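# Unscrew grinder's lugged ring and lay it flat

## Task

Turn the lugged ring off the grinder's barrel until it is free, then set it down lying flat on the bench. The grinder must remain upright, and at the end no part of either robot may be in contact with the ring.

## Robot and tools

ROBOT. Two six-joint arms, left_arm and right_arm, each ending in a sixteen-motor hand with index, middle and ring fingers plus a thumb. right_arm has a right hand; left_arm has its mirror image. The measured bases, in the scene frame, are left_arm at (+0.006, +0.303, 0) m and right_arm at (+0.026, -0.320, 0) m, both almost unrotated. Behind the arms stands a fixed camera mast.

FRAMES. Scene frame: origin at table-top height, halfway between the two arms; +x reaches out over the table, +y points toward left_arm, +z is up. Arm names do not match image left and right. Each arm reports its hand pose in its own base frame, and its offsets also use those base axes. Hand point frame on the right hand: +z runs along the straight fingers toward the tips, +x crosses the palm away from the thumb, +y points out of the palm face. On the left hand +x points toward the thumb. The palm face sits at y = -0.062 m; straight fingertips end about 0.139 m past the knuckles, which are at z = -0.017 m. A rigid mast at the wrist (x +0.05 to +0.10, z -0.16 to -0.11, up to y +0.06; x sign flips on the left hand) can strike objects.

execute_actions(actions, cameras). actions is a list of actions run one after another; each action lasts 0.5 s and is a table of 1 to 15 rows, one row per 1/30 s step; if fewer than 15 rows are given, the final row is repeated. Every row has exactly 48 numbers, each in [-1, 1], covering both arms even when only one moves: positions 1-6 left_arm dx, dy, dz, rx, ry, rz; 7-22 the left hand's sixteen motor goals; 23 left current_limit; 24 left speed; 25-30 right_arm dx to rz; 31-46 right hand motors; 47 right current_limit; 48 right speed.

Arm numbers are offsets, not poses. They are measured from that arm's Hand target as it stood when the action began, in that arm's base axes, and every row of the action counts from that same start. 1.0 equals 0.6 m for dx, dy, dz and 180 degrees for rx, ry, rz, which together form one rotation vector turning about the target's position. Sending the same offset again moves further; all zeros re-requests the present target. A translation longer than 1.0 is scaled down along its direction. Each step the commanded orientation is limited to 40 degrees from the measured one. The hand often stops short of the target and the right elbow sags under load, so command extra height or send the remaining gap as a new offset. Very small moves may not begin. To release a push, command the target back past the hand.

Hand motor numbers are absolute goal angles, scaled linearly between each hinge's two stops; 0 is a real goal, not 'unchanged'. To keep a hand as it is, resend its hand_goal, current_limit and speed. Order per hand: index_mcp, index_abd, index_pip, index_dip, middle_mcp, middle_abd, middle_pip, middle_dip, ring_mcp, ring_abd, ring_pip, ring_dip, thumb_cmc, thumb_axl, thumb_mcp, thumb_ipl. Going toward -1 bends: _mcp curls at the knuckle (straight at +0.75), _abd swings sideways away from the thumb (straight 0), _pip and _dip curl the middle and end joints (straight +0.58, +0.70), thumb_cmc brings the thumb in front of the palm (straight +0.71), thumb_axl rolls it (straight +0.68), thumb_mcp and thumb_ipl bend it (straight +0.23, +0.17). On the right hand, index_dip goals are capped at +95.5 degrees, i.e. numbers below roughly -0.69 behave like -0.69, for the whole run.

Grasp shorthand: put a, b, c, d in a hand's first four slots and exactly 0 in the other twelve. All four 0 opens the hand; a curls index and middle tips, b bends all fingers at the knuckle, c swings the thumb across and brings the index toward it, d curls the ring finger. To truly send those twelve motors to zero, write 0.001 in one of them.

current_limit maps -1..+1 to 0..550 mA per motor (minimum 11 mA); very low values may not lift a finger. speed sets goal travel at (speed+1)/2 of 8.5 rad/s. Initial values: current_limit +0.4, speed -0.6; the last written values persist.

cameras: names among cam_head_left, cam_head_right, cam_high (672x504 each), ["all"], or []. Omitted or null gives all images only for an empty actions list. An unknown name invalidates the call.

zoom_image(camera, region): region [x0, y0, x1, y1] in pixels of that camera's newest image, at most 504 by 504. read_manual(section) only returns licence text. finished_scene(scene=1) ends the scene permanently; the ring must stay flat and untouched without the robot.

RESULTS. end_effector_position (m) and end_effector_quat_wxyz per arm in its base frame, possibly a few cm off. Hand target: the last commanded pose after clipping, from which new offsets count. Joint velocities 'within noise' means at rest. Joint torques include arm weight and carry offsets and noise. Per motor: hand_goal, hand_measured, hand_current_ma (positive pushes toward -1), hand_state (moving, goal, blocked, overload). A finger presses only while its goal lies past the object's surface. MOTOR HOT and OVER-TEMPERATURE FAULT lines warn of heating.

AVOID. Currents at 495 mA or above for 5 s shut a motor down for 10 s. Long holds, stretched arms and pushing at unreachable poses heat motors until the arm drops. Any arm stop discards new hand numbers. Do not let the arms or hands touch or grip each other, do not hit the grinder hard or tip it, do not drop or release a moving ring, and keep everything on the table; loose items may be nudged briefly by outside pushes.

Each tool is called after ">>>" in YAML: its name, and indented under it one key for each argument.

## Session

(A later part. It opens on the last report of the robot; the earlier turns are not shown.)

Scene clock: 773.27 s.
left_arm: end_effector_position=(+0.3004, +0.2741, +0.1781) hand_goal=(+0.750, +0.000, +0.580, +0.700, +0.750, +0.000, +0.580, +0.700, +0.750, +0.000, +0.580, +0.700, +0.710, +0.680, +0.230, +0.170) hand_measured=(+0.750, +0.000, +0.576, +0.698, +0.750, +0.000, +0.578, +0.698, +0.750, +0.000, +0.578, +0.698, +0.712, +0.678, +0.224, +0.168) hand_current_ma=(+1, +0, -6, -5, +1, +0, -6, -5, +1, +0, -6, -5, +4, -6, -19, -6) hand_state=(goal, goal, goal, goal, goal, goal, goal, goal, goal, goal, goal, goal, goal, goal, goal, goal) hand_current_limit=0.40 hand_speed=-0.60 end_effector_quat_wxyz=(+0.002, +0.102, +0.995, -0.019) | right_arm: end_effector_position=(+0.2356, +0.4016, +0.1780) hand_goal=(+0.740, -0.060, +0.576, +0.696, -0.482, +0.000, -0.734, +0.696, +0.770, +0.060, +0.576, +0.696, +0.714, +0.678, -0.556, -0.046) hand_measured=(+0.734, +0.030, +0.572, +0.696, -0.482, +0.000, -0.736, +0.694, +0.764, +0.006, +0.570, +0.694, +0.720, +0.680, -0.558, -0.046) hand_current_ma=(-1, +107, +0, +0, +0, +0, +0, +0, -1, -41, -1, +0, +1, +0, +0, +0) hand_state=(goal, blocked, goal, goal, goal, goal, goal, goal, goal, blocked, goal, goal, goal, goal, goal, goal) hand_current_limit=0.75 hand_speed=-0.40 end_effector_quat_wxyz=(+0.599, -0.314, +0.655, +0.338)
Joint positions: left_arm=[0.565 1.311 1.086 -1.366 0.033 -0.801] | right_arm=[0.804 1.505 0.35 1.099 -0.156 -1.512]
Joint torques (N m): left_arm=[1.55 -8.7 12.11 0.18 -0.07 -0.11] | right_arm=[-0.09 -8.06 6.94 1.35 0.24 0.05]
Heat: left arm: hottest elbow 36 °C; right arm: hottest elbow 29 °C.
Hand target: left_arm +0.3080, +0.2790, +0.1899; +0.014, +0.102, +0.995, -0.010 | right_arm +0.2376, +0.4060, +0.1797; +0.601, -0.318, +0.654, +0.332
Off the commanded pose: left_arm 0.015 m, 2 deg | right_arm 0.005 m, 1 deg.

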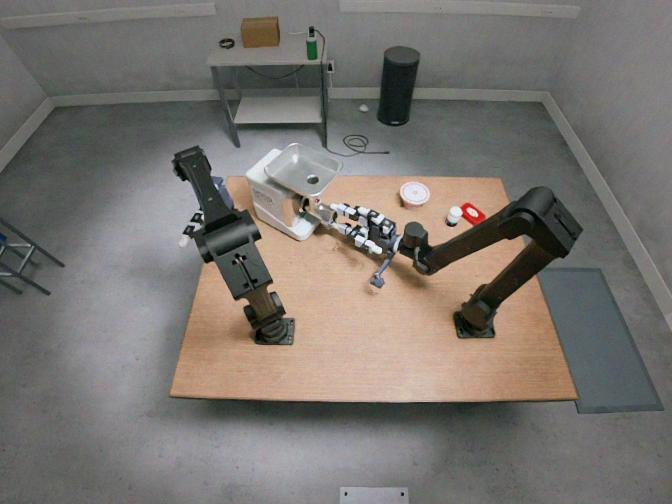

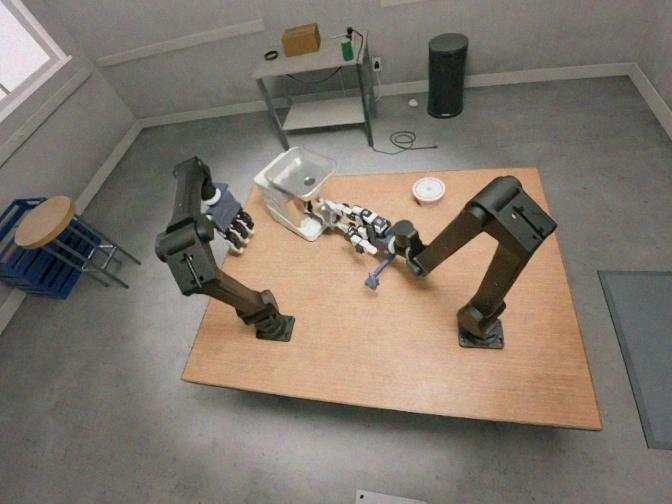

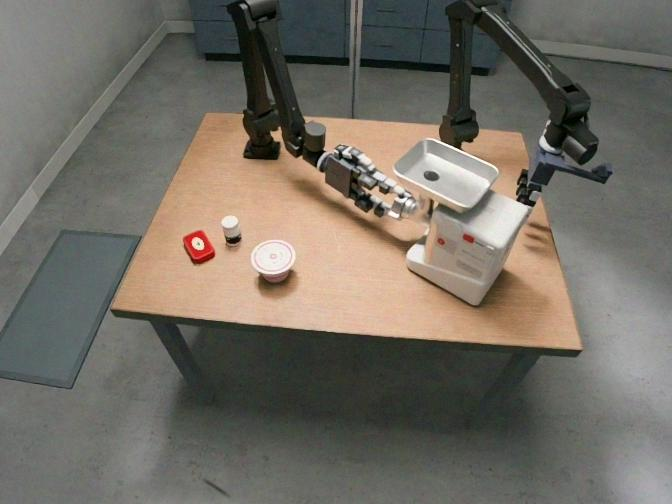

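>>> execute_actions:
  actions:
    - [[0,0,0,0,0,0,0,0,0,0,0,0,0,0,0,0,0,0,0,0,0,0,0.4,-0.6,0,0,0,0,0,0,0.754,0.25,0.576,0.696,-0.483,0,-0.734,0.696,0.754,-0.25,0.576,0.696,0.714,0.678,-0.557,-0.046,0.5,-0.4]]
    - [[0,0,0,0,0,0,0,0,0,0,0,0,0,0,0,0,0,0,0,0,0,0,0.4,-0.6,0.041,-0.0283,0.0595,0.1138,0.1644,0,0.754,0.25,0.576,0.696,-0.483,0,-0.734,0.696,0.754,-0.25,0.576,0.696,0.714,0.678,-0.557,-0.046,0.5,-0.4]]
    - [[0,0,0,0,0,0,0,0,0,0,0,0,0,0,0,0,0,0,0,0,0,0,0.4,-0.6,0.0644,-0.0446,0.0232,0.1138,0.1644,0,0.754,0.25,0.576,0.696,-0.483,0,-0.734,0.696,0.754,-0.25,0.576,0.696,0.714,0.678,-0.557,-0.046,0.5,-0.4]]
    - [[0,0,0,0,0,0,0,0,0,0,0,0,0,0,0,0,0,0,0,0,0,0,0.4,-0.6,0.0633,-0.0438,-0.0273,0.1138,0.1644,0,0.754,0.25,0.576,0.696,-0.483,0,-0.734,0.696,0.754,-0.25,0.576,0.696,0.714,0.678,-0.557,-0.046,0.5,-0.4]]
    - [[0,0,0,0,0,0,0,0,0,0,0,0,0,0,0,0,0,0,0,0,0,0,0.4,-0.6,0.0447,-0.0166,-0.0675,0.1138,0.1644,0,0.754,0.25,0.576,0.696,-0.483,0,-0.734,0.696,0.754,-0.25,0.576,0.696,0.714,0.678,-0.557,-0.046,0.5,-0.4]]
    - [[0,0,0,0,0,0,0,0,0,0,0,0,0,0,0,0,0,0,0,0,0,0,0.4,-0.6,0.0048,0.011,-0.0818,0.1138,0.1644,0,0.754,0.25,0.576,0.696,-0.483,0,-0.734,0.696,0.754,-0.25,0.576,0.696,0.714,0.678,-0.557,-0.046,0.5,-0.4]]
  cameras: ["all"]

>>> zoom_image:
  camera: "cam_high"
  region: [360, 160, 430, 230]

>>> zoom_image:
  camera: "cam_head_left"
  region: [310, 190, 370, 250]

>>> zoom_image:
  camera: "cam_head_right"
  region: [310, 190, 370, 250]

Scene clock: 786.93 s.
left_arm: end_effector_position=(+0.3004, +0.2741, +0.1781) hand_goal=(+0.750, +0.000, +0.580, +0.700, +0.750, +0.000, +0.580, +0.700, +0.750, +0.000, +0.580, +0.700, +0.710, +0.680, +0.230, +0.170) hand_measured=(+0.750, +0.000, +0.576, +0.698, +0.750, +0.000, +0.578, +0.698, +0.750, +0.000, +0.578, +0.698, +0.712, +0.678, +0.224, +0.168) hand_current_ma=(+1, +0, -6, -5, +1, +0, -6, -5, +1, +0, -6, -5, +4, -6, -19, -6) hand_state=(goal, goal, goal, goal, goal, goal, goal, goal, goal, goal, goal, goal, goal, goal, goal, goal) hand_current_limit=0.40 hand_speed=-0.60 end_effector_quat_wxyz=(+0.002, +0.102, +0.995, -0.019) | right_arm: end_effector_position=(+0.3572, +0.3241, +0.1130) hand_goal=(+0.754, +0.250, +0.576, +0.696, -0.482, +0.000, -0.734, +0.696, +0.754, -0.250, +0.576, +0.696, +0.714, +0.678, -0.556, -0.046) hand_measured=(+0.756, +0.252, +0.576, +0.696, -0.482, +0.000, -0.736, +0.694, +0.756, -0.248, +0.578, +0.694, +0.716, +0.680, -0.554, -0.046) hand_current_ma=(+0, +0, +0, +0, +0, +0, +0, +0, +0, +0, +0, +0, +0, +0, +0, +0) hand_state=(goal, goal, goal, goal, goal, goal, goal, goal, goal, goal, goal, goal, goal, goal, goal, goal) hand_current_limit=0.50 hand_speed=-0.40 end_effector_quat_wxyz=(-0.351, +0.626, +0.317, +0.620)
Joint positions: left_arm=[0.565 1.311 1.086 -1.366 0.033 -0.801] | right_arm=[0.87 1.642 0.35 1.307 -0.115 1.618]
Joint torques (N m): left_arm=[1.55 -8.76 12.1 0.18 -0.06 -0.11] | right_arm=[-0.91 -6.65 7.45 2.82 0.07 -0.01]
Heat: left arm: hottest elbow 36 °C; right arm: hottest elbow 29 °C.
Hand target: left_arm +0.3080, +0.2790, +0.1899; +0.014, +0.102, +0.995, -0.010 | right_arm +0.3686, +0.3325, +0.1234; -0.357, +0.615, +0.306, +0.634
Off the commanded pose: left_arm 0.015 m, 2 deg | right_arm 0.018 m, 3 deg.

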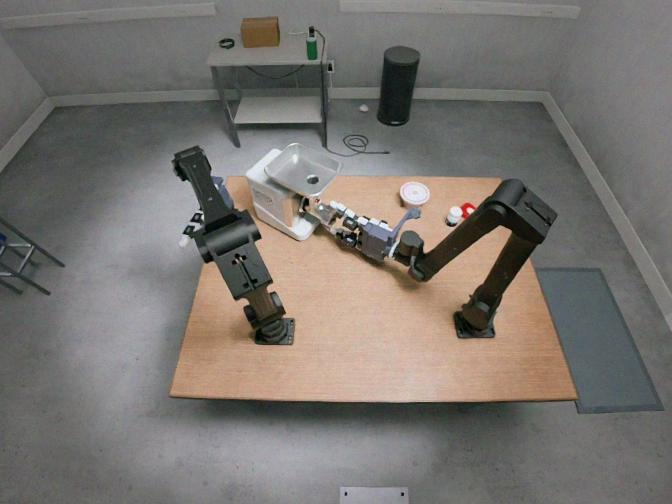

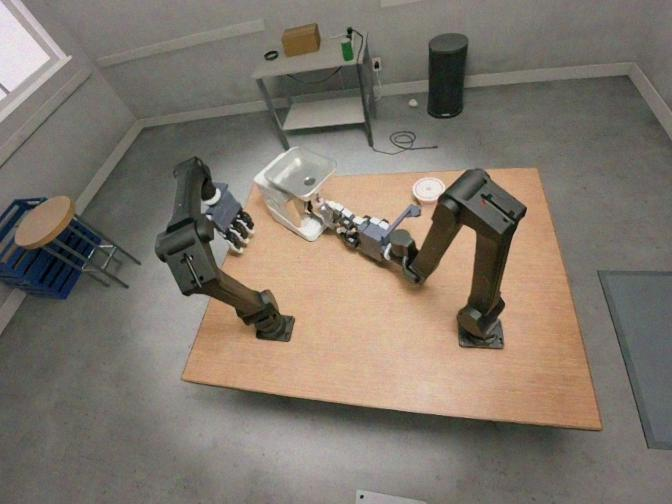

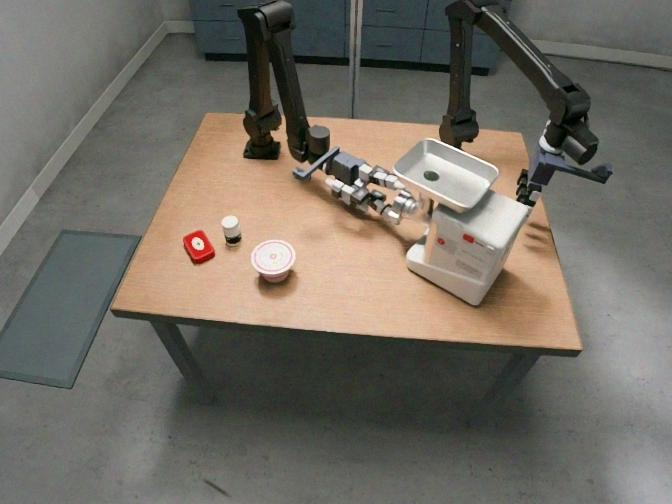

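Scaled by 7.200 from the camera's 672x504 image, which has a finer 960x720 frame.

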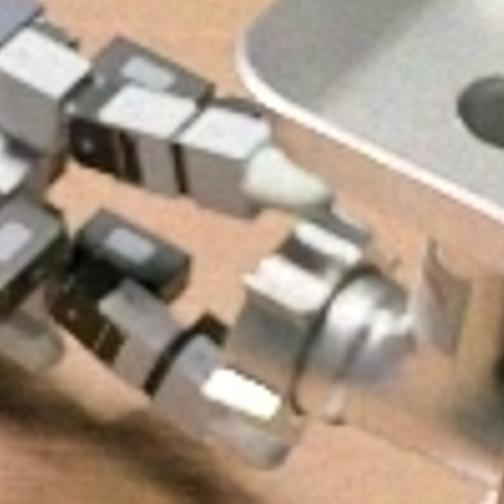

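Scaled by 8.400 from the camera's 672x504 image, which has a finer 960x720 frame.

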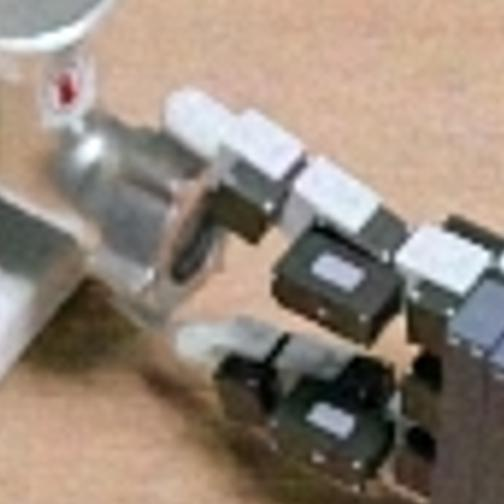

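Scaled by 8.400 from the camera's 672x504 image, which has a finer 960x720 frame.

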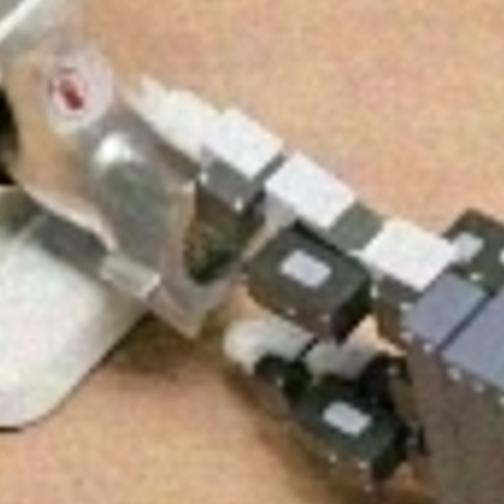

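>>> execute_actions:
  actions:
    - [[0,0,0,0,0,0,0,0,0,0,0,0,0,0,0,0,0,0,0,0,0,0,0.4,-0.6,0,0,0.018,0.0075,-0.0052,0,0.754,0.25,0.576,0.696,-0.483,0,-0.734,0.696,0.754,-0.25,0.576,0.696,0.714,0.678,-0.557,-0.046,0.5,-0.4]]
    - [[0,0,0,0,0,0,0,0,0,0,0,0,0,0,0,0,0,0,0,0,0,0,0.4,-0.6,0,0,0,0,0,0,0.75,-0.06,0.576,0.696,-0.483,0,-0.734,0.696,0.76,0.06,0.576,0.696,0.714,0.678,-0.557,-0.046,0.75,-0.4]]

Scene clock: 791.90 s.
left_arm: end_effector_position=(+0.3004, +0.2741, +0.1781) hand_goal=(+0.750, +0.000, +0.580, +0.700, +0.750, +0.000, +0.580, +0.700, +0.750, +0.000, +0.580, +0.700, +0.710, +0.680, +0.230, +0.170) hand_measured=(+0.750, +0.000, +0.576, +0.698, +0.750, +0.000, +0.578, +0.698, +0.750, +0.000, +0.578, +0.698, +0.712, +0.678, +0.224, +0.168) hand_current_ma=(+1, +0, -6, -5, +1, +0, -6, -5, +1, +0, -6, -5, +4, -6, -19, -6) hand_state=(goal, goal, goal, goal, goal, goal, goal, goal, goal, goal, goal, goal, goal, goal, goal, goal) hand_current_limit=0.40 hand_speed=-0.60 end_effector_quat_wxyz=(+0.002, +0.102, +0.995, -0.019) | right_arm: end_effector_position=(+0.3577, +0.3244, +0.1166) hand_goal=(+0.750, -0.060, +0.576, +0.696, -0.482, +0.000, -0.734, +0.696, +0.760, +0.060, +0.576, +0.696, +0.714, +0.678, -0.556, -0.046) hand_measured=(+0.752, +0.018, +0.576, +0.696, -0.482, +0.000, -0.736, +0.694, +0.758, -0.008, +0.578, +0.694, +0.716, +0.680, -0.554, -0.046) hand_current_ma=(+0, +80, +0, +0, +0, +0, +0, +0, +0, -63, +0, +0, +0, +0, +0, +0) hand_state=(goal, blocked, goal, goal, goal, goal, goal, goal, goal, blocked, goal, goal, goal, goal, goal, goal) hand_current_limit=0.75 hand_speed=-0.40 end_effector_quat_wxyz=(-0.354, +0.622, +0.314, +0.624)
Joint positions: left_arm=[0.565 1.311 1.086 -1.366 0.033 -0.801] | right_arm=[0.87 1.642 0.35 1.321 -0.113 1.623]
Joint torques (N m): left_arm=[1.55 -8.76 12.1 0.18 -0.06 -0.11] | right_arm=[-1.14 -8.29 7.24 2.92 0.08 -0.03]
Heat: left arm: hottest elbow 36 °C; right arm: hottest elbow 30 °C.
Hand target: left_arm +0.3080, +0.2790, +0.1899; +0.014, +0.102, +0.995, -0.010 | right_arm +0.3686, +0.3325, +0.1342; -0.362, +0.605, +0.301, +0.642
Off the commanded pose: left_arm 0.015 m, 2 deg | right_arm 0.022 m, 3 deg.

>>> execute_actions:
  actions:
    - [[0,0,0,0,0,0,0,0,0,0,0,0,0,0,0,0,0,0,0,0,0,0,0.4,-0.6,0.0019,-0.0013,0.0818,-0.1138,-0.1644,0,0.74,-0.1,0.576,0.696,-0.483,0,-0.734,0.696,0.77,0.1,0.576,0.696,0.714,0.678,-0.557,-0.046,0.75,-0.4]]
    - [[0,0,0,0,0,0,0,0,0,0,0,0,0,0,0,0,0,0,0,0,0,0,0.4,-0.6,-0.038,0.0263,0.0675,-0.1138,-0.1644,0,0.74,-0.1,0.576,0.696,-0.483,0,-0.734,0.696,0.77,0.1,0.576,0.696,0.714,0.678,-0.557,-0.046,0.75,-0.4]]
    - [[0,0,0,0,0,0,0,0,0,0,0,0,0,0,0,0,0,0,0,0,0,0,0.4,-0.6,-0.0633,0.0438,0.0273,-0.1138,-0.1644,0,0.74,-0.1,0.576,0.696,-0.483,0,-0.734,0.696,0.77,0.1,0.576,0.696,0.714,0.678,-0.557,-0.046,0.75,-0.4]]
    - [[0,0,0,0,0,0,0,0,0,0,0,0,0,0,0,0,0,0,0,0,0,0,0.4,-0.6,-0.0644,0.0446,-0.0232,-0.1138,-0.1644,0,0.74,-0.1,0.576,0.696,-0.483,0,-0.734,0.696,0.77,0.1,0.576,0.696,0.714,0.678,-0.557,-0.046,0.75,-0.4]]
    - [[0,0,0,0,0,0,0,0,0,0,0,0,0,0,0,0,0,0,0,0,0,0,0.4,-0.6,-0.041,0.0283,-0.0645,-0.1138,-0.1644,0,0.74,-0.1,0.576,0.696,-0.483,0,-0.734,0.696,0.77,0.1,0.576,0.696,0.714,0.678,-0.557,-0.046,0.75,-0.4]]
  cameras: ["all"]

>>> zoom_image:
  camera: "cam_high"
  region: [360, 160, 430, 230]

>>> zoom_image:
  camera: "cam_head_left"
  region: [310, 190, 370, 250]

>>> zoom_image:
  camera: "cam_head_right"
  region: [310, 190, 370, 250]

Scene clock: 800.30 s.
left_arm: end_effector_position=(+0.3004, +0.2741, +0.1781) hand_goal=(+0.750, +0.000, +0.580, +0.700, +0.750, +0.000, +0.580, +0.700, +0.750, +0.000, +0.580, +0.700, +0.710, +0.680, +0.230, +0.170) hand_measured=(+0.750, +0.000, +0.576, +0.698, +0.750, +0.000, +0.578, +0.698, +0.750, +0.000, +0.578, +0.698, +0.712, +0.678, +0.224, +0.168) hand_current_ma=(+1, +0, -6, -5, +1, +0, -6, -5, +1, +0, -6, -5, +4, -6, -19, -6) hand_state=(goal, goal, goal, goal, goal, goal, goal, goal, goal, goal, goal, goal, goal, goal, goal, goal) hand_current_limit=0.40 hand_speed=-0.60 end_effector_quat_wxyz=(+0.002, +0.102, +0.995, -0.019) | right_arm: end_effector_position=(+0.2386, +0.4074, +0.1829) hand_goal=(+0.740, -0.100, +0.576, +0.696, -0.482, +0.000, -0.734, +0.696, +0.770, +0.100, +0.576, +0.696, +0.714, +0.678, -0.556, -0.046) hand_measured=(+0.738, +0.018, +0.574, +0.694, -0.482, +0.000, -0.736, +0.694, +0.736, -0.004, +0.552, +0.686, +0.720, +0.680, -0.558, -0.046) hand_current_ma=(+0, +178, +0, +0, +0, +0, +0, +0, -24, -142, -11, -2, +1, +0, +0, +0) hand_state=(goal, blocked, goal, goal, goal, goal, goal, goal, blocked, blocked, blocked, goal, goal, goal, goal, goal) hand_current_limit=0.75 hand_speed=-0.40 end_effector_quat_wxyz=(+0.588, -0.317, +0.665, +0.333)
Joint positions: left_arm=[0.565 1.311 1.086 -1.366 0.033 -0.801] | right_arm=[0.81 1.461 0.372 1.001 -0.15 -1.512]
Joint velocities: left_arm=[-0.005 -0.005 -0.007 -0.002 0.154 0.007] | right_arm=[within noise]
Joint torques (N m): left_arm=[1.61 -8.76 12.11 0.17 -0.06 -0.11] | right_arm=[-0.15 -7.41 9.2 1.16 0.27 0.01]
Heat: left arm: hottest elbow 36 °C; right arm: hottest elbow 30 °C.
Hand target: left_arm +0.3080, +0.2790, +0.1899; +0.014, +0.102, +0.995, -0.010 | right_arm +0.2456, +0.4176, +0.1875; +0.592, -0.322, +0.663, +0.327
Off the commanded pose: left_arm 0.015 m, 2 deg | right_arm 0.013 m, 1 deg.

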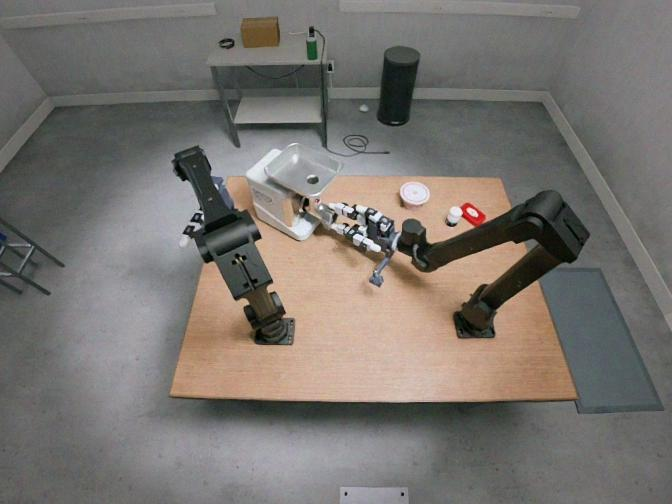

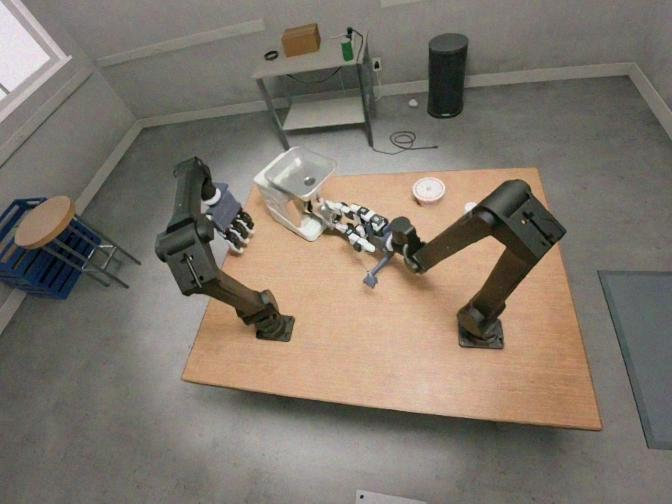

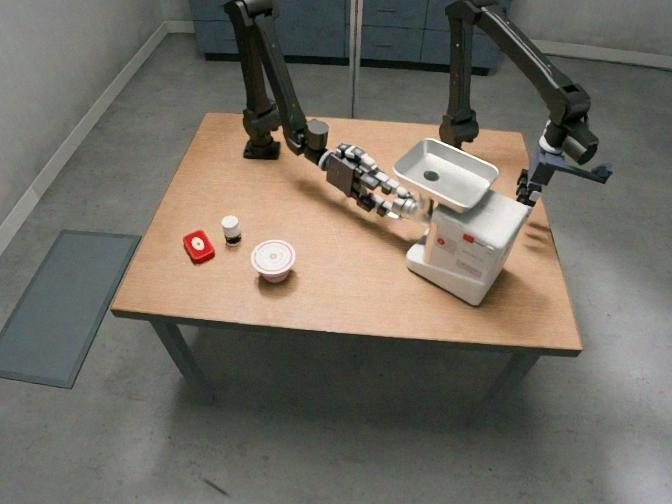

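Scaled by 7.200 from the camera's 672x504 image, which has a finer 960x720 frame.

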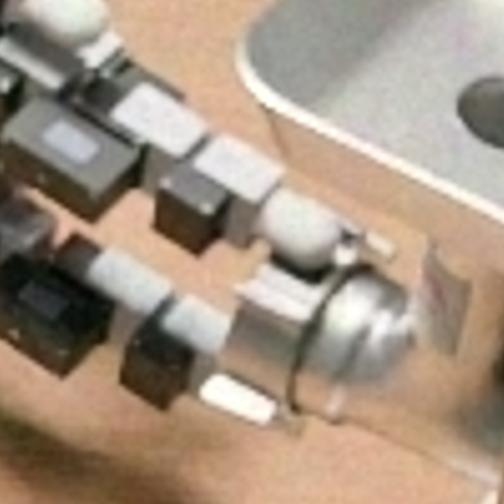

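Scaled by 8.400 from the camera's 672x504 image, which has a finer 960x720 frame.

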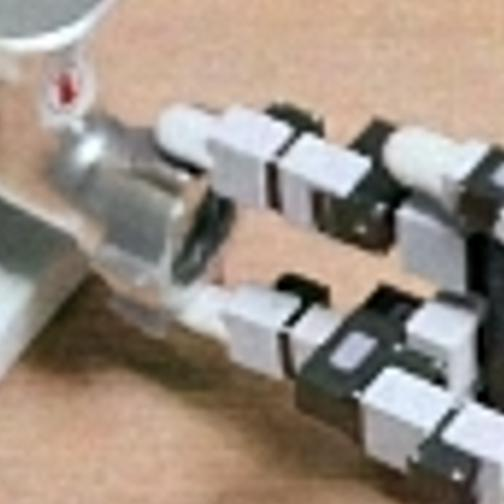

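Scaled by 8.400 from the camera's 672x504 image, which has a finer 960x720 frame.

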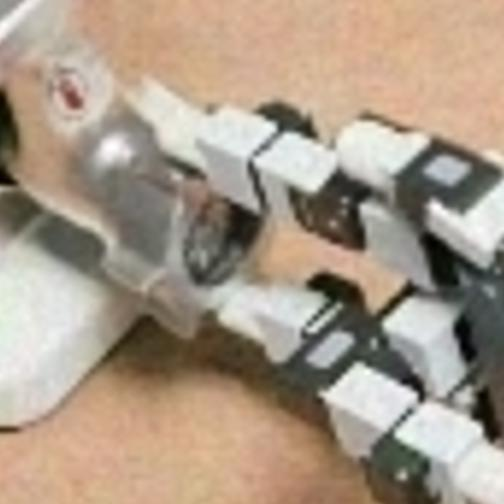

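>>> execute_actions:
  actions:
    - [[0,0,0,0,0,0,0,0,0,0,0,0,0,0,0,0,0,0,0,0,0,0,0.4,-0.6,0,0,0,0,0,0,0.754,0.25,0.576,0.696,-0.483,0,-0.734,0.696,0.754,-0.25,0.576,0.696,0.714,0.678,-0.557,-0.046,0.5,-0.4]]
    - [[0,0,0,0,0,0,0,0,0,0,0,0,0,0,0,0,0,0,0,0,0,0,0.4,-0.6,0,0,-0.012,0.0228,-0.0158,0,0.754,0.25,0.576,0.696,-0.483,0,-0.734,0.696,0.754,-0.25,0.576,0.696,0.714,0.678,-0.557,-0.046,0.5,-0.4]]
    - [[0,0,0,0,0,0,0,0,0,0,0,0,0,0,0,0,0,0,0,0,0,0,0.4,-0.6,0.041,-0.0283,0.0645,0.1138,0.1644,0,0.754,0.25,0.576,0.696,-0.483,0,-0.734,0.696,0.754,-0.25,0.576,0.696,0.714,0.678,-0.557,-0.046,0.5,-0.4]]
    - [[0,0,0,0,0,0,0,0,0,0,0,0,0,0,0,0,0,0,0,0,0,0,0.4,-0.6,0.0644,-0.0446,0.0232,0.1138,0.1644,0,0.754,0.25,0.576,0.696,-0.483,0,-0.734,0.696,0.754,-0.25,0.576,0.696,0.714,0.678,-0.557,-0.046,0.5,-0.4]]
    - [[0,0,0,0,0,0,0,0,0,0,0,0,0,0,0,0,0,0,0,0,0,0,0.4,-0.6,0.0633,-0.0438,-0.0273,0.1138,0.1644,0,0.754,0.25,0.576,0.696,-0.483,0,-0.734,0.696,0.754,-0.25,0.576,0.696,0.714,0.678,-0.557,-0.046,0.5,-0.4]]
    - [[0,0,0,0,0,0,0,0,0,0,0,0,0,0,0,0,0,0,0,0,0,0,0.4,-0.6,0.038,-0.0263,-0.0675,0.1138,0.1644,0,0.754,0.25,0.576,0.696,-0.483,0,-0.734,0.696,0.754,-0.25,0.576,0.696,0.714,0.678,-0.557,-0.046,0.5,-0.4]]
    - [[0,0,0,0,0,0,0,0,0,0,0,0,0,0,0,0,0,0,0,0,0,0,0.4,-0.6,-0.0019,0.0013,-0.0818,0.1138,0.1644,0,0.754,0.25,0.576,0.696,-0.483,0,-0.734,0.696,0.754,-0.25,0.576,0.696,0.714,0.678,-0.557,-0.046,0.5,-0.4]]
  cameras: ["all"]

>>> zoom_image:
  camera: "cam_high"
  region: [360, 160, 430, 230]

>>> zoom_image:
  camera: "cam_head_left"
  region: [310, 190, 370, 250]

>>> zoom_image:
  camera: "cam_head_right"
  region: [310, 190, 370, 250]

Scene clock: 820.30 s.
left_arm: end_effector_position=(+0.3004, +0.2741, +0.1781) hand_goal=(+0.750, +0.000, +0.580, +0.700, +0.750, +0.000, +0.580, +0.700, +0.750, +0.000, +0.580, +0.700, +0.710, +0.680, +0.230, +0.170) hand_measured=(+0.750, +0.000, +0.576, +0.698, +0.750, +0.000, +0.578, +0.698, +0.750, +0.000, +0.578, +0.698, +0.712, +0.678, +0.224, +0.168) hand_current_ma=(+1, +0, -6, -5, +1, +0, -6, -5, +1, +0, -6, -5, +4, -6, -19, -6) hand_state=(goal, goal, goal, goal, goal, goal, goal, goal, goal, goal, goal, goal, goal, goal, goal, goal) hand_current_limit=0.40 hand_speed=-0.60 end_effector_quat_wxyz=(+0.002, +0.102, +0.995, -0.019) | right_arm: end_effector_position=(+0.3610, +0.3320, +0.1158) hand_goal=(+0.754, +0.250, +0.576, +0.696, -0.482, +0.000, -0.734, +0.696, +0.754, -0.250, +0.576, +0.696, +0.714, +0.678, -0.556, -0.046) hand_measured=(+0.756, +0.252, +0.576, +0.694, -0.482, +0.000, -0.736, +0.694, +0.756, -0.248, +0.580, +0.696, +0.716, +0.680, -0.554, -0.046) hand_current_ma=(+0, +0, +0, +0, +0, +0, +0, +0, +0, +0, +0, +0, +0, +0, +0, +0) hand_state=(goal, goal, goal, goal, goal, goal, goal, goal, goal, goal, goal, goal, goal, goal, goal, goal) hand_current_limit=0.50 hand_speed=-0.40 end_effector_quat_wxyz=(-0.344, +0.639, +0.326, +0.606)
Joint positions: left_arm=[0.565 1.311 1.086 -1.366 0.033 -0.801] | right_arm=[0.876 1.593 0.377 1.186 -0.112 1.611]
Joint torques (N m): left_arm=[1.61 -8.7 12.1 0.18 -0.06 -0.11] | right_arm=[-0.62 -9.58 6.39 2.03 0.02 -0.01]
Heat: left arm: hottest elbow 36 °C; right arm: hottest elbow 31 °C.
Hand target: left_arm +0.3080, +0.2790, +0.1899; +0.014, +0.102, +0.995, -0.010 | right_arm +0.3685, +0.3325, +0.1270; -0.347, +0.634, +0.315, +0.615
Off the commanded pose: left_arm 0.015 m, 2 deg | right_arm 0.014 m, 2 deg.

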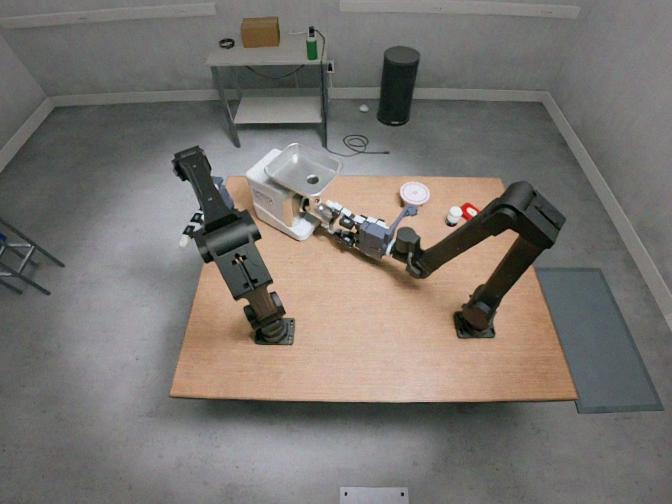

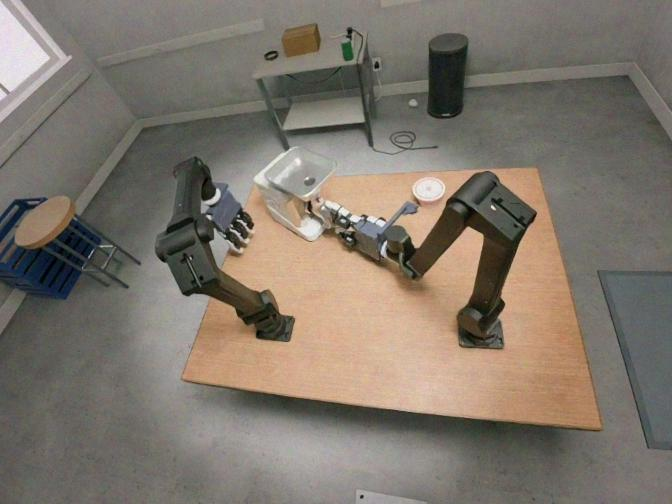

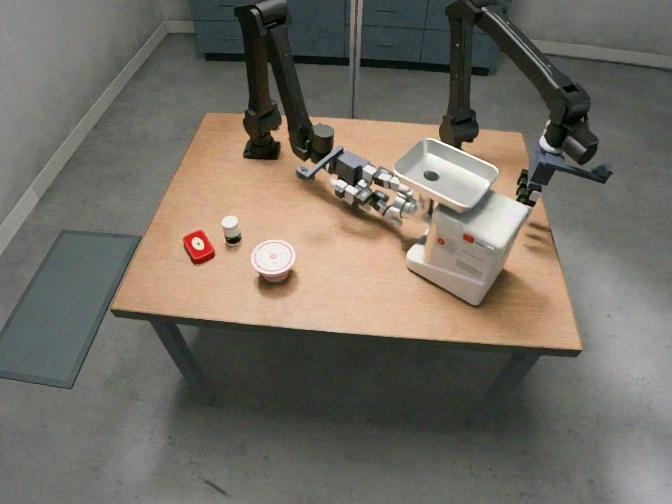

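Scaled by 7.200 from the camera's 672x504 image, which has a finer 960x720 frame.

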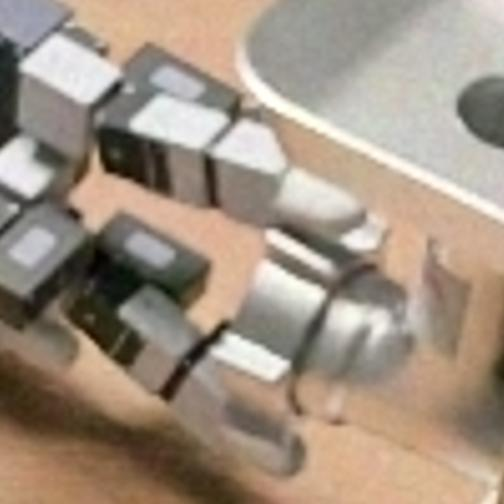

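Scaled by 8.400 from the camera's 672x504 image, which has a finer 960x720 frame.

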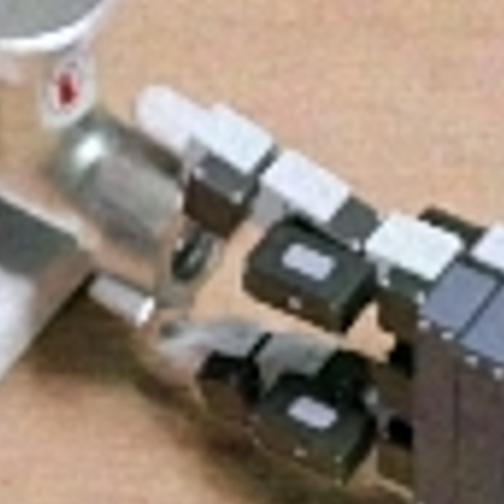

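Scaled by 8.400 from the camera's 672x504 image, which has a finer 960x720 frame.

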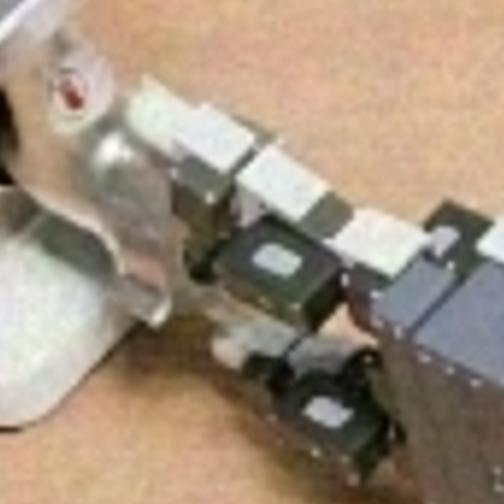

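>>> execute_actions:
  actions:
    - [[0,0,0,0,0,0,0,0,0,0,0,0,0,0,0,0,0,0,0,0,0,0,0.4,-0.6,-0.0133,-0.0192,0.0133,0.0137,-0.0095,0,0.754,0.25,0.576,0.696,-0.483,0,-0.734,0.696,0.754,-0.25,0.576,0.696,0.714,0.678,-0.557,-0.046,0.5,-0.4]]
    - [[0,0,0,0,0,0,0,0,0,0,0,0,0,0,0,0,0,0,0,0,0,0,0.4,-0.6,0,0,0,0,0,0,0.754,0.25,0.576,0.696,-0.483,0,-0.734,0.696,0.754,-0.25,0.576,0.696,0.714,0.678,-0.557,-0.046,0.5,-0.4]]

Scene clock: 826.57 s.
left_arm: end_effector_position=(+0.3004, +0.2741, +0.1781) hand_goal=(+0.750, +0.000, +0.580, +0.700, +0.750, +0.000, +0.580, +0.700, +0.750, +0.000, +0.580, +0.700, +0.710, +0.680, +0.230, +0.170) hand_measured=(+0.750, +0.000, +0.576, +0.698, +0.750, +0.000, +0.578, +0.698, +0.750, +0.000, +0.578, +0.698, +0.712, +0.678, +0.224, +0.168) hand_current_ma=(+1, +0, -6, -5, +1, +0, -6, -5, +1, +0, -6, -5, +4, -6, -19, -6) hand_state=(goal, goal, goal, goal, goal, goal, goal, goal, goal, goal, goal, goal, goal, goal, goal, goal) hand_current_limit=0.40 hand_speed=-0.60 end_effector_quat_wxyz=(+0.002, +0.102, +0.995, -0.019) | right_arm: end_effector_position=(+0.3595, +0.3277, +0.1293) hand_goal=(+0.754, +0.250, +0.576, +0.696, -0.482, +0.000, -0.734, +0.696, +0.754, -0.250, +0.576, +0.696, +0.714, +0.678, -0.556, -0.046) hand_measured=(+0.756, +0.252, +0.576, +0.694, -0.482, +0.000, -0.736, +0.694, +0.756, -0.248, +0.578, +0.696, +0.716, +0.680, -0.554, -0.046) hand_current_ma=(+0, +0, +0, +0, +0, +0, +0, +0, +0, +0, +0, +0, +0, +0, +0, +0) hand_state=(goal, goal, goal, goal, goal, goal, goal, goal, goal, goal, goal, goal, goal, goal, goal, goal) hand_current_limit=0.50 hand_speed=-0.40 end_effector_quat_wxyz=(-0.353, +0.622, +0.315, +0.624)
Joint positions: left_arm=[0.565 1.311 1.086 -1.366 0.033 -0.801] | right_arm=[0.872 1.587 0.362 1.253 -0.112 1.619]
Joint torques (N m): left_arm=[1.55 -8.7 12.1 0.17 -0.06 -0.11] | right_arm=[-1.61 -8.64 4.27 3.07 -0.1 0.03]
Heat: left arm: hottest elbow 36 °C; right arm: hottest elbow 31 °C.
Hand target: left_arm +0.3080, +0.2790, +0.1899; +0.014, +0.102, +0.995, -0.010 | right_arm +0.3605, +0.3210, +0.1350; -0.356, +0.617, +0.307, +0.632
Off the commanded pose: left_arm 0.015 m, 2 deg | right_arm 0.009 m, 1 deg.

>>> execute_actions:
  actions:
    - [[0,0,0,0,0,0,0,0,0,0,0,0,0,0,0,0,0,0,0,0,0,0,0.4,-0.6,0.003,0.002,-0.01,0,0,0,0.75,-0.06,0.576,0.696,-0.483,0,-0.734,0.696,0.76,0.06,0.576,0.696,0.714,0.678,-0.557,-0.046,0.75,-0.4]]
    - [[0,0,0,0,0,0,0,0,0,0,0,0,0,0,0,0,0,0,0,0,0,0,0.4,-0.6,0.0019,-0.0013,0.0818,-0.1138,-0.1644,0,0.74,-0.15,0.576,0.696,-0.483,0,-0.734,0.696,0.77,0.15,0.576,0.696,0.714,0.678,-0.557,-0.046,0.75,-0.4]]
    - [[0,0,0,0,0,0,0,0,0,0,0,0,0,0,0,0,0,0,0,0,0,0,0.4,-0.6,-0.038,0.0263,0.0675,-0.1138,-0.1644,0,0.74,-0.15,0.576,0.696,-0.483,0,-0.734,0.696,0.77,0.15,0.576,0.696,0.714,0.678,-0.557,-0.046,0.75,-0.4]]
    - [[0,0,0,0,0,0,0,0,0,0,0,0,0,0,0,0,0,0,0,0,0,0,0.4,-0.6,-0.0633,0.0438,0.0273,-0.1138,-0.1644,0,0.74,-0.2,0.576,0.696,-0.483,0,-0.734,0.696,0.77,0.2,0.576,0.696,0.714,0.678,-0.557,-0.046,0.75,-0.4]]
    - [[0,0,0,0,0,0,0,0,0,0,0,0,0,0,0,0,0,0,0,0,0,0,0.4,-0.6,-0.0644,0.0446,-0.0232,-0.1138,-0.1644,0,0.74,-0.25,0.576,0.696,-0.483,0,-0.734,0.696,0.77,0.25,0.576,0.696,0.714,0.678,-0.557,-0.046,0.75,-0.4]]
    - [[0,0,0,0,0,0,0,0,0,0,0,0,0,0,0,0,0,0,0,0,0,0,0.4,-0.6,-0.041,0.0283,-0.0645,-0.1138,-0.1644,0,0.74,-0.25,0.576,0.696,-0.483,0,-0.734,0.696,0.77,0.25,0.576,0.696,0.714,0.678,-0.557,-0.046,0.75,-0.4]]
  cameras: ["all"]

>>> zoom_image:
  camera: "cam_high"
  region: [360, 160, 430, 230]

>>> zoom_image:
  camera: "cam_head_left"
  region: [310, 190, 370, 250]

>>> zoom_image:
  camera: "cam_head_right"
  region: [310, 190, 370, 250]

Scene clock: 837.13 s.
left_arm: end_effector_position=(+0.3004, +0.2741, +0.1781) hand_goal=(+0.750, +0.000, +0.580, +0.700, +0.750, +0.000, +0.580, +0.700, +0.750, +0.000, +0.580, +0.700, +0.710, +0.680, +0.230, +0.170) hand_measured=(+0.750, +0.000, +0.576, +0.698, +0.750, +0.000, +0.578, +0.698, +0.750, +0.000, +0.578, +0.698, +0.712, +0.678, +0.224, +0.168) hand_current_ma=(+1, +0, -6, -5, +1, +0, -6, -5, +1, +0, -6, -5, +4, -6, -19, -6) hand_state=(goal, goal, goal, goal, goal, goal, goal, goal, goal, goal, goal, goal, goal, goal, goal, goal) hand_current_limit=0.40 hand_speed=-0.60 end_effector_quat_wxyz=(+0.002, +0.102, +0.995, -0.019) | right_arm: end_effector_position=(+0.2351, +0.4049, +0.1768) hand_goal=(+0.740, -0.250, +0.576, +0.696, -0.482, +0.000, -0.734, +0.696, +0.770, +0.250, +0.576, +0.696, +0.714, +0.678, -0.556, -0.046) hand_measured=(+0.750, +0.048, +0.586, +0.698, -0.482, +0.000, -0.736, +0.694, +0.744, +0.034, +0.558, +0.690, +0.720, +0.680, -0.558, -0.046) hand_current_ma=(+3, +481, +2, +0, +0, +0, +0, +0, -15, -481, -7, -1, +1, +0, +0, +0) hand_state=(goal, blocked, goal, goal, goal, goal, goal, goal, blocked, blocked, goal, goal, goal, goal, goal, goal) hand_current_limit=0.75 hand_speed=-0.40 end_effector_quat_wxyz=(+0.596, -0.316, +0.655, +0.340)
Joint positions: left_arm=[0.565 1.311 1.086 -1.366 0.033 -0.801] | right_arm=[0.809 1.512 0.357 1.095 -0.158 -1.512]
Joint torques (N m): left_arm=[1.61 -8.7 12.1 0.17 -0.06 -0.11] | right_arm=[-0.32 -8.41 6.67 1.48 0.25 0.04]
Heat: left arm: hottest elbow 36 °C; right arm: hottest elbow 30 °C.
Hand target: left_arm +0.3080, +0.2790, +0.1899; +0.014, +0.102, +0.995, -0.010 | right_arm +0.2396, +0.4072, +0.1824; +0.603, -0.316, +0.652, +0.333
Off the commanded pose: left_arm 0.015 m, 2 deg | right_arm 0.008 m, 1 deg.

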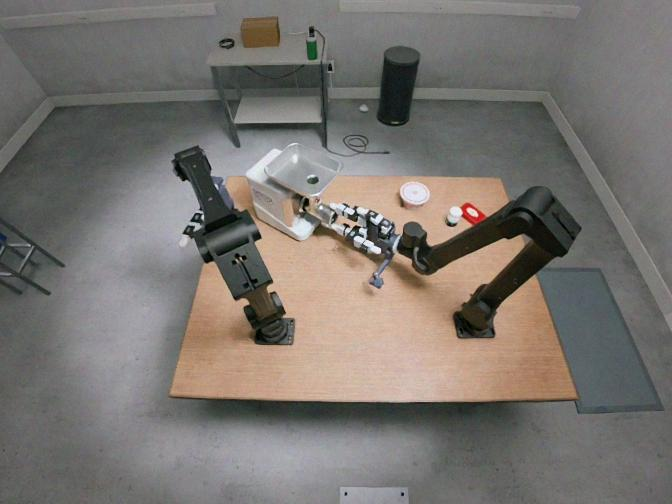

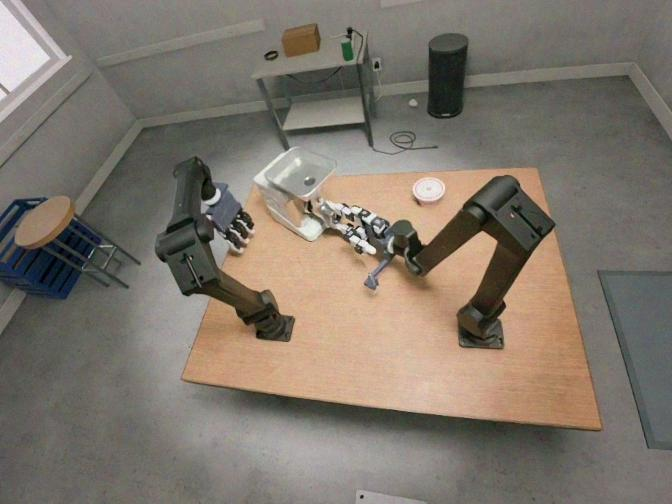

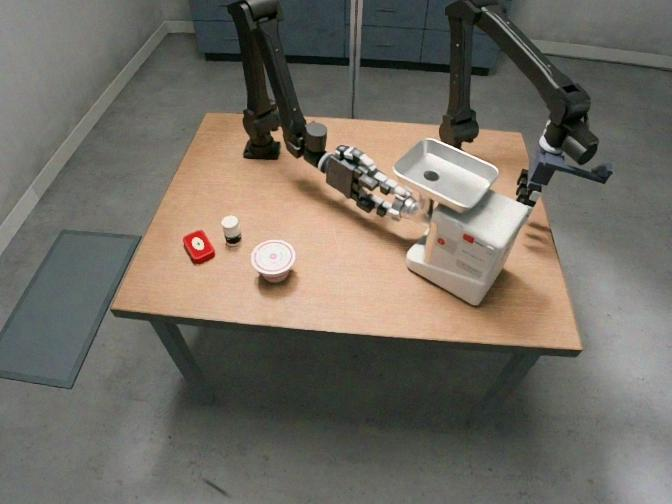

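Scaled by 7.200 from the camera's 672x504 image, which has a finer 960x720 frame.

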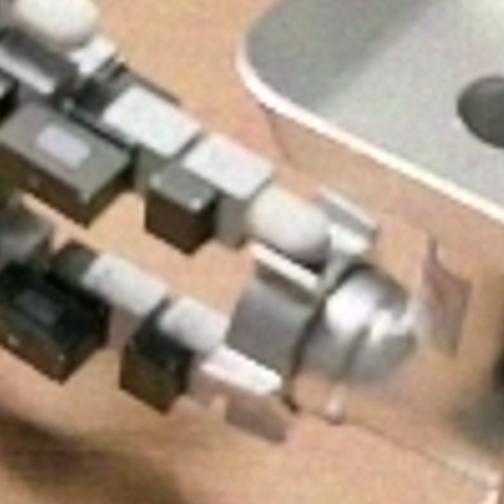

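Scaled by 8.400 from the camera's 672x504 image, which has a finer 960x720 frame.

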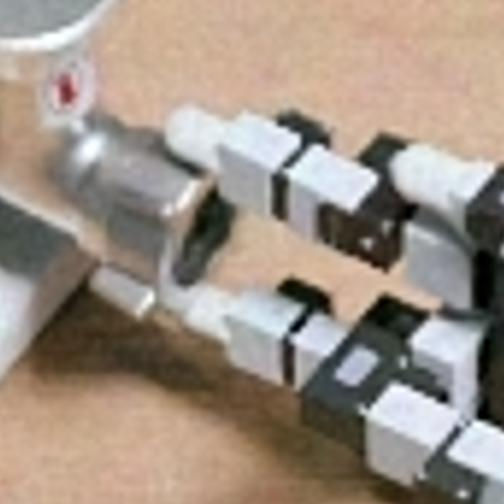

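Scaled by 8.400 from the camera's 672x504 image, which has a finer 960x720 frame.

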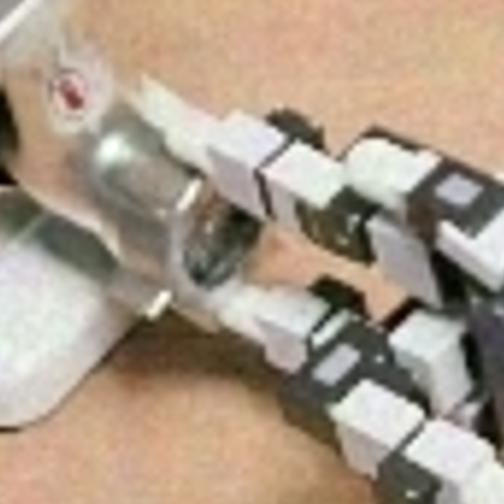

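>>> execute_actions:
  actions:
    - [[0,0,0,0,0,0,0,0,0,0,0,0,0,0,0,0,0,0,0,0,0,0,0.4,-0.6,-0.0114,-0.0164,0,0,0,0,0.74,-0.25,0.576,0.696,-0.483,0,-0.734,0.696,0.77,0.25,0.576,0.696,0.714,0.678,-0.557,-0.046,0.75,-0.4]]
  cameras: ["all"]

>>> zoom_image:
  camera: "cam_high"
  region: [360, 160, 430, 230]

>>> zoom_image:
  camera: "cam_head_left"
  region: [310, 190, 370, 250]

Scene clock: 842.37 s.
left_arm: end_effector_position=(+0.3004, +0.2741, +0.1781) hand_goal=(+0.750, +0.000, +0.580, +0.700, +0.750, +0.000, +0.580, +0.700, +0.750, +0.000, +0.580, +0.700, +0.710, +0.680, +0.230, +0.170) hand_measured=(+0.750, +0.000, +0.576, +0.698, +0.750, +0.000, +0.578, +0.698, +0.750, +0.000, +0.578, +0.698, +0.712, +0.678, +0.224, +0.168) hand_current_ma=(+1, +0, -6, -5, +1, +0, -6, -5, +1, +0, -6, -5, +4, -6, -19, -6) hand_state=(goal, goal, goal, goal, goal, goal, goal, goal, goal, goal, goal, goal, goal, goal, goal, goal) hand_current_limit=0.40 hand_speed=-0.60 end_effector_quat_wxyz=(+0.002, +0.102, +0.995, -0.019) | right_arm: end_effector_position=(+0.2348, +0.4048, +0.1778) hand_goal=(+0.740, -0.250, +0.576, +0.696, -0.482, +0.000, -0.734, +0.696, +0.770, +0.250, +0.576, +0.696, +0.714, +0.678, -0.556, -0.046) hand_measured=(+0.750, +0.046, +0.586, +0.698, -0.482, +0.000, -0.736, +0.694, +0.744, +0.034, +0.558, +0.690, +0.720, +0.680, -0.558, -0.046) hand_current_ma=(+3, +481, +2, +0, +0, +0, +0, +0, -15, -481, -7, -1, +1, +0, +0, +0) hand_state=(goal, blocked, goal, goal, goal, goal, goal, goal, blocked, blocked, goal, goal, goal, goal, goal, goal) hand_current_limit=0.75 hand_speed=-0.40 end_effector_quat_wxyz=(+0.596, -0.318, +0.655, +0.338)
Joint positions: left_arm=[0.565 1.311 1.086 -1.366 0.033 -0.801] | right_arm=[0.809 1.503 0.357 1.085 -0.158 -1.517]
Joint torques (N m): left_arm=[1.61 -8.76 12.11 0.18 -0.07 -0.11] | right_arm=[-0.91 -9.76 4.4 2.07 0.07 0.08]
Heat: left arm: hottest elbow 36 °C; right arm: hottest elbow 30 °C.
Hand target: left_arm +0.3080, +0.2790, +0.1899; +0.014, +0.102, +0.995, -0.010 | right_arm +0.2327, +0.3974, +0.1824; +0.603, -0.317, +0.652, +0.333
Off the commanded pose: left_arm 0.015 m, 2 deg | right_arm 0.009 m, 1 deg.

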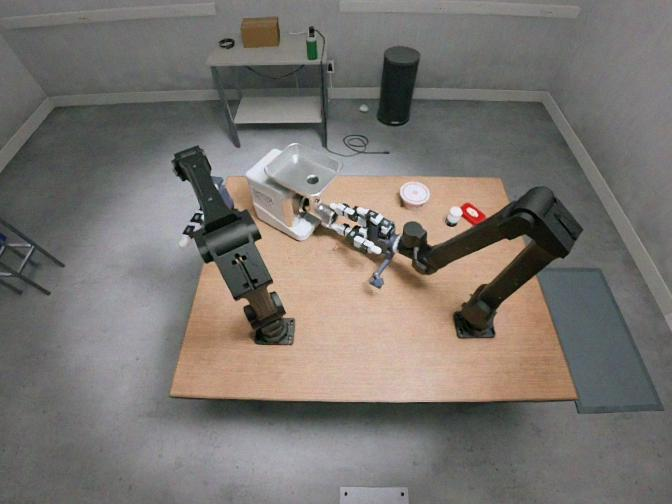

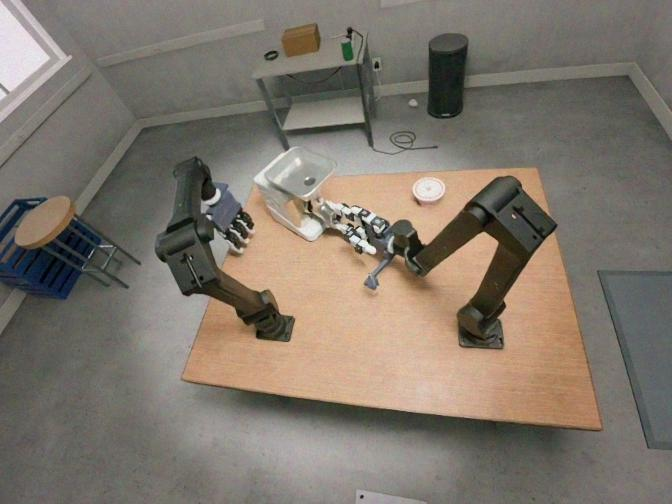

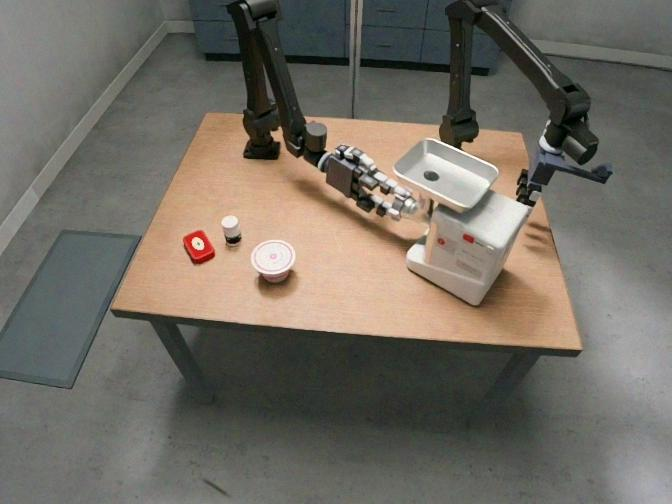

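Scaled by 7.200 from the camera's 672x504 image, which has a finer 960x720 frame.

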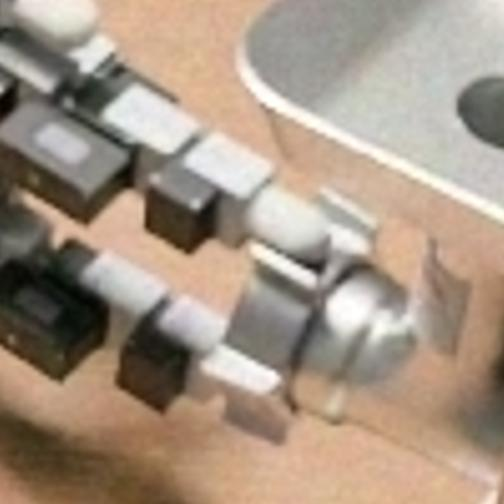

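Scaled by 8.400 from the camera's 672x504 image, which has a finer 960x720 frame.

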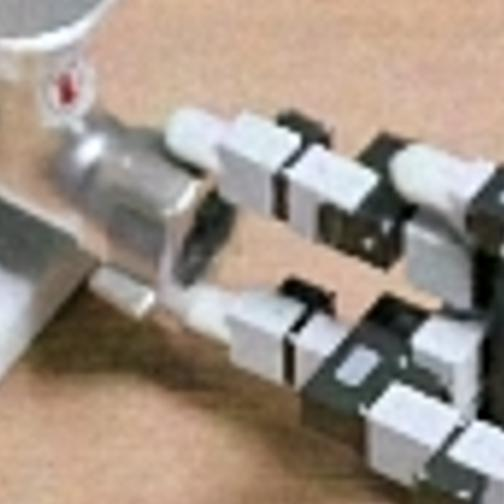

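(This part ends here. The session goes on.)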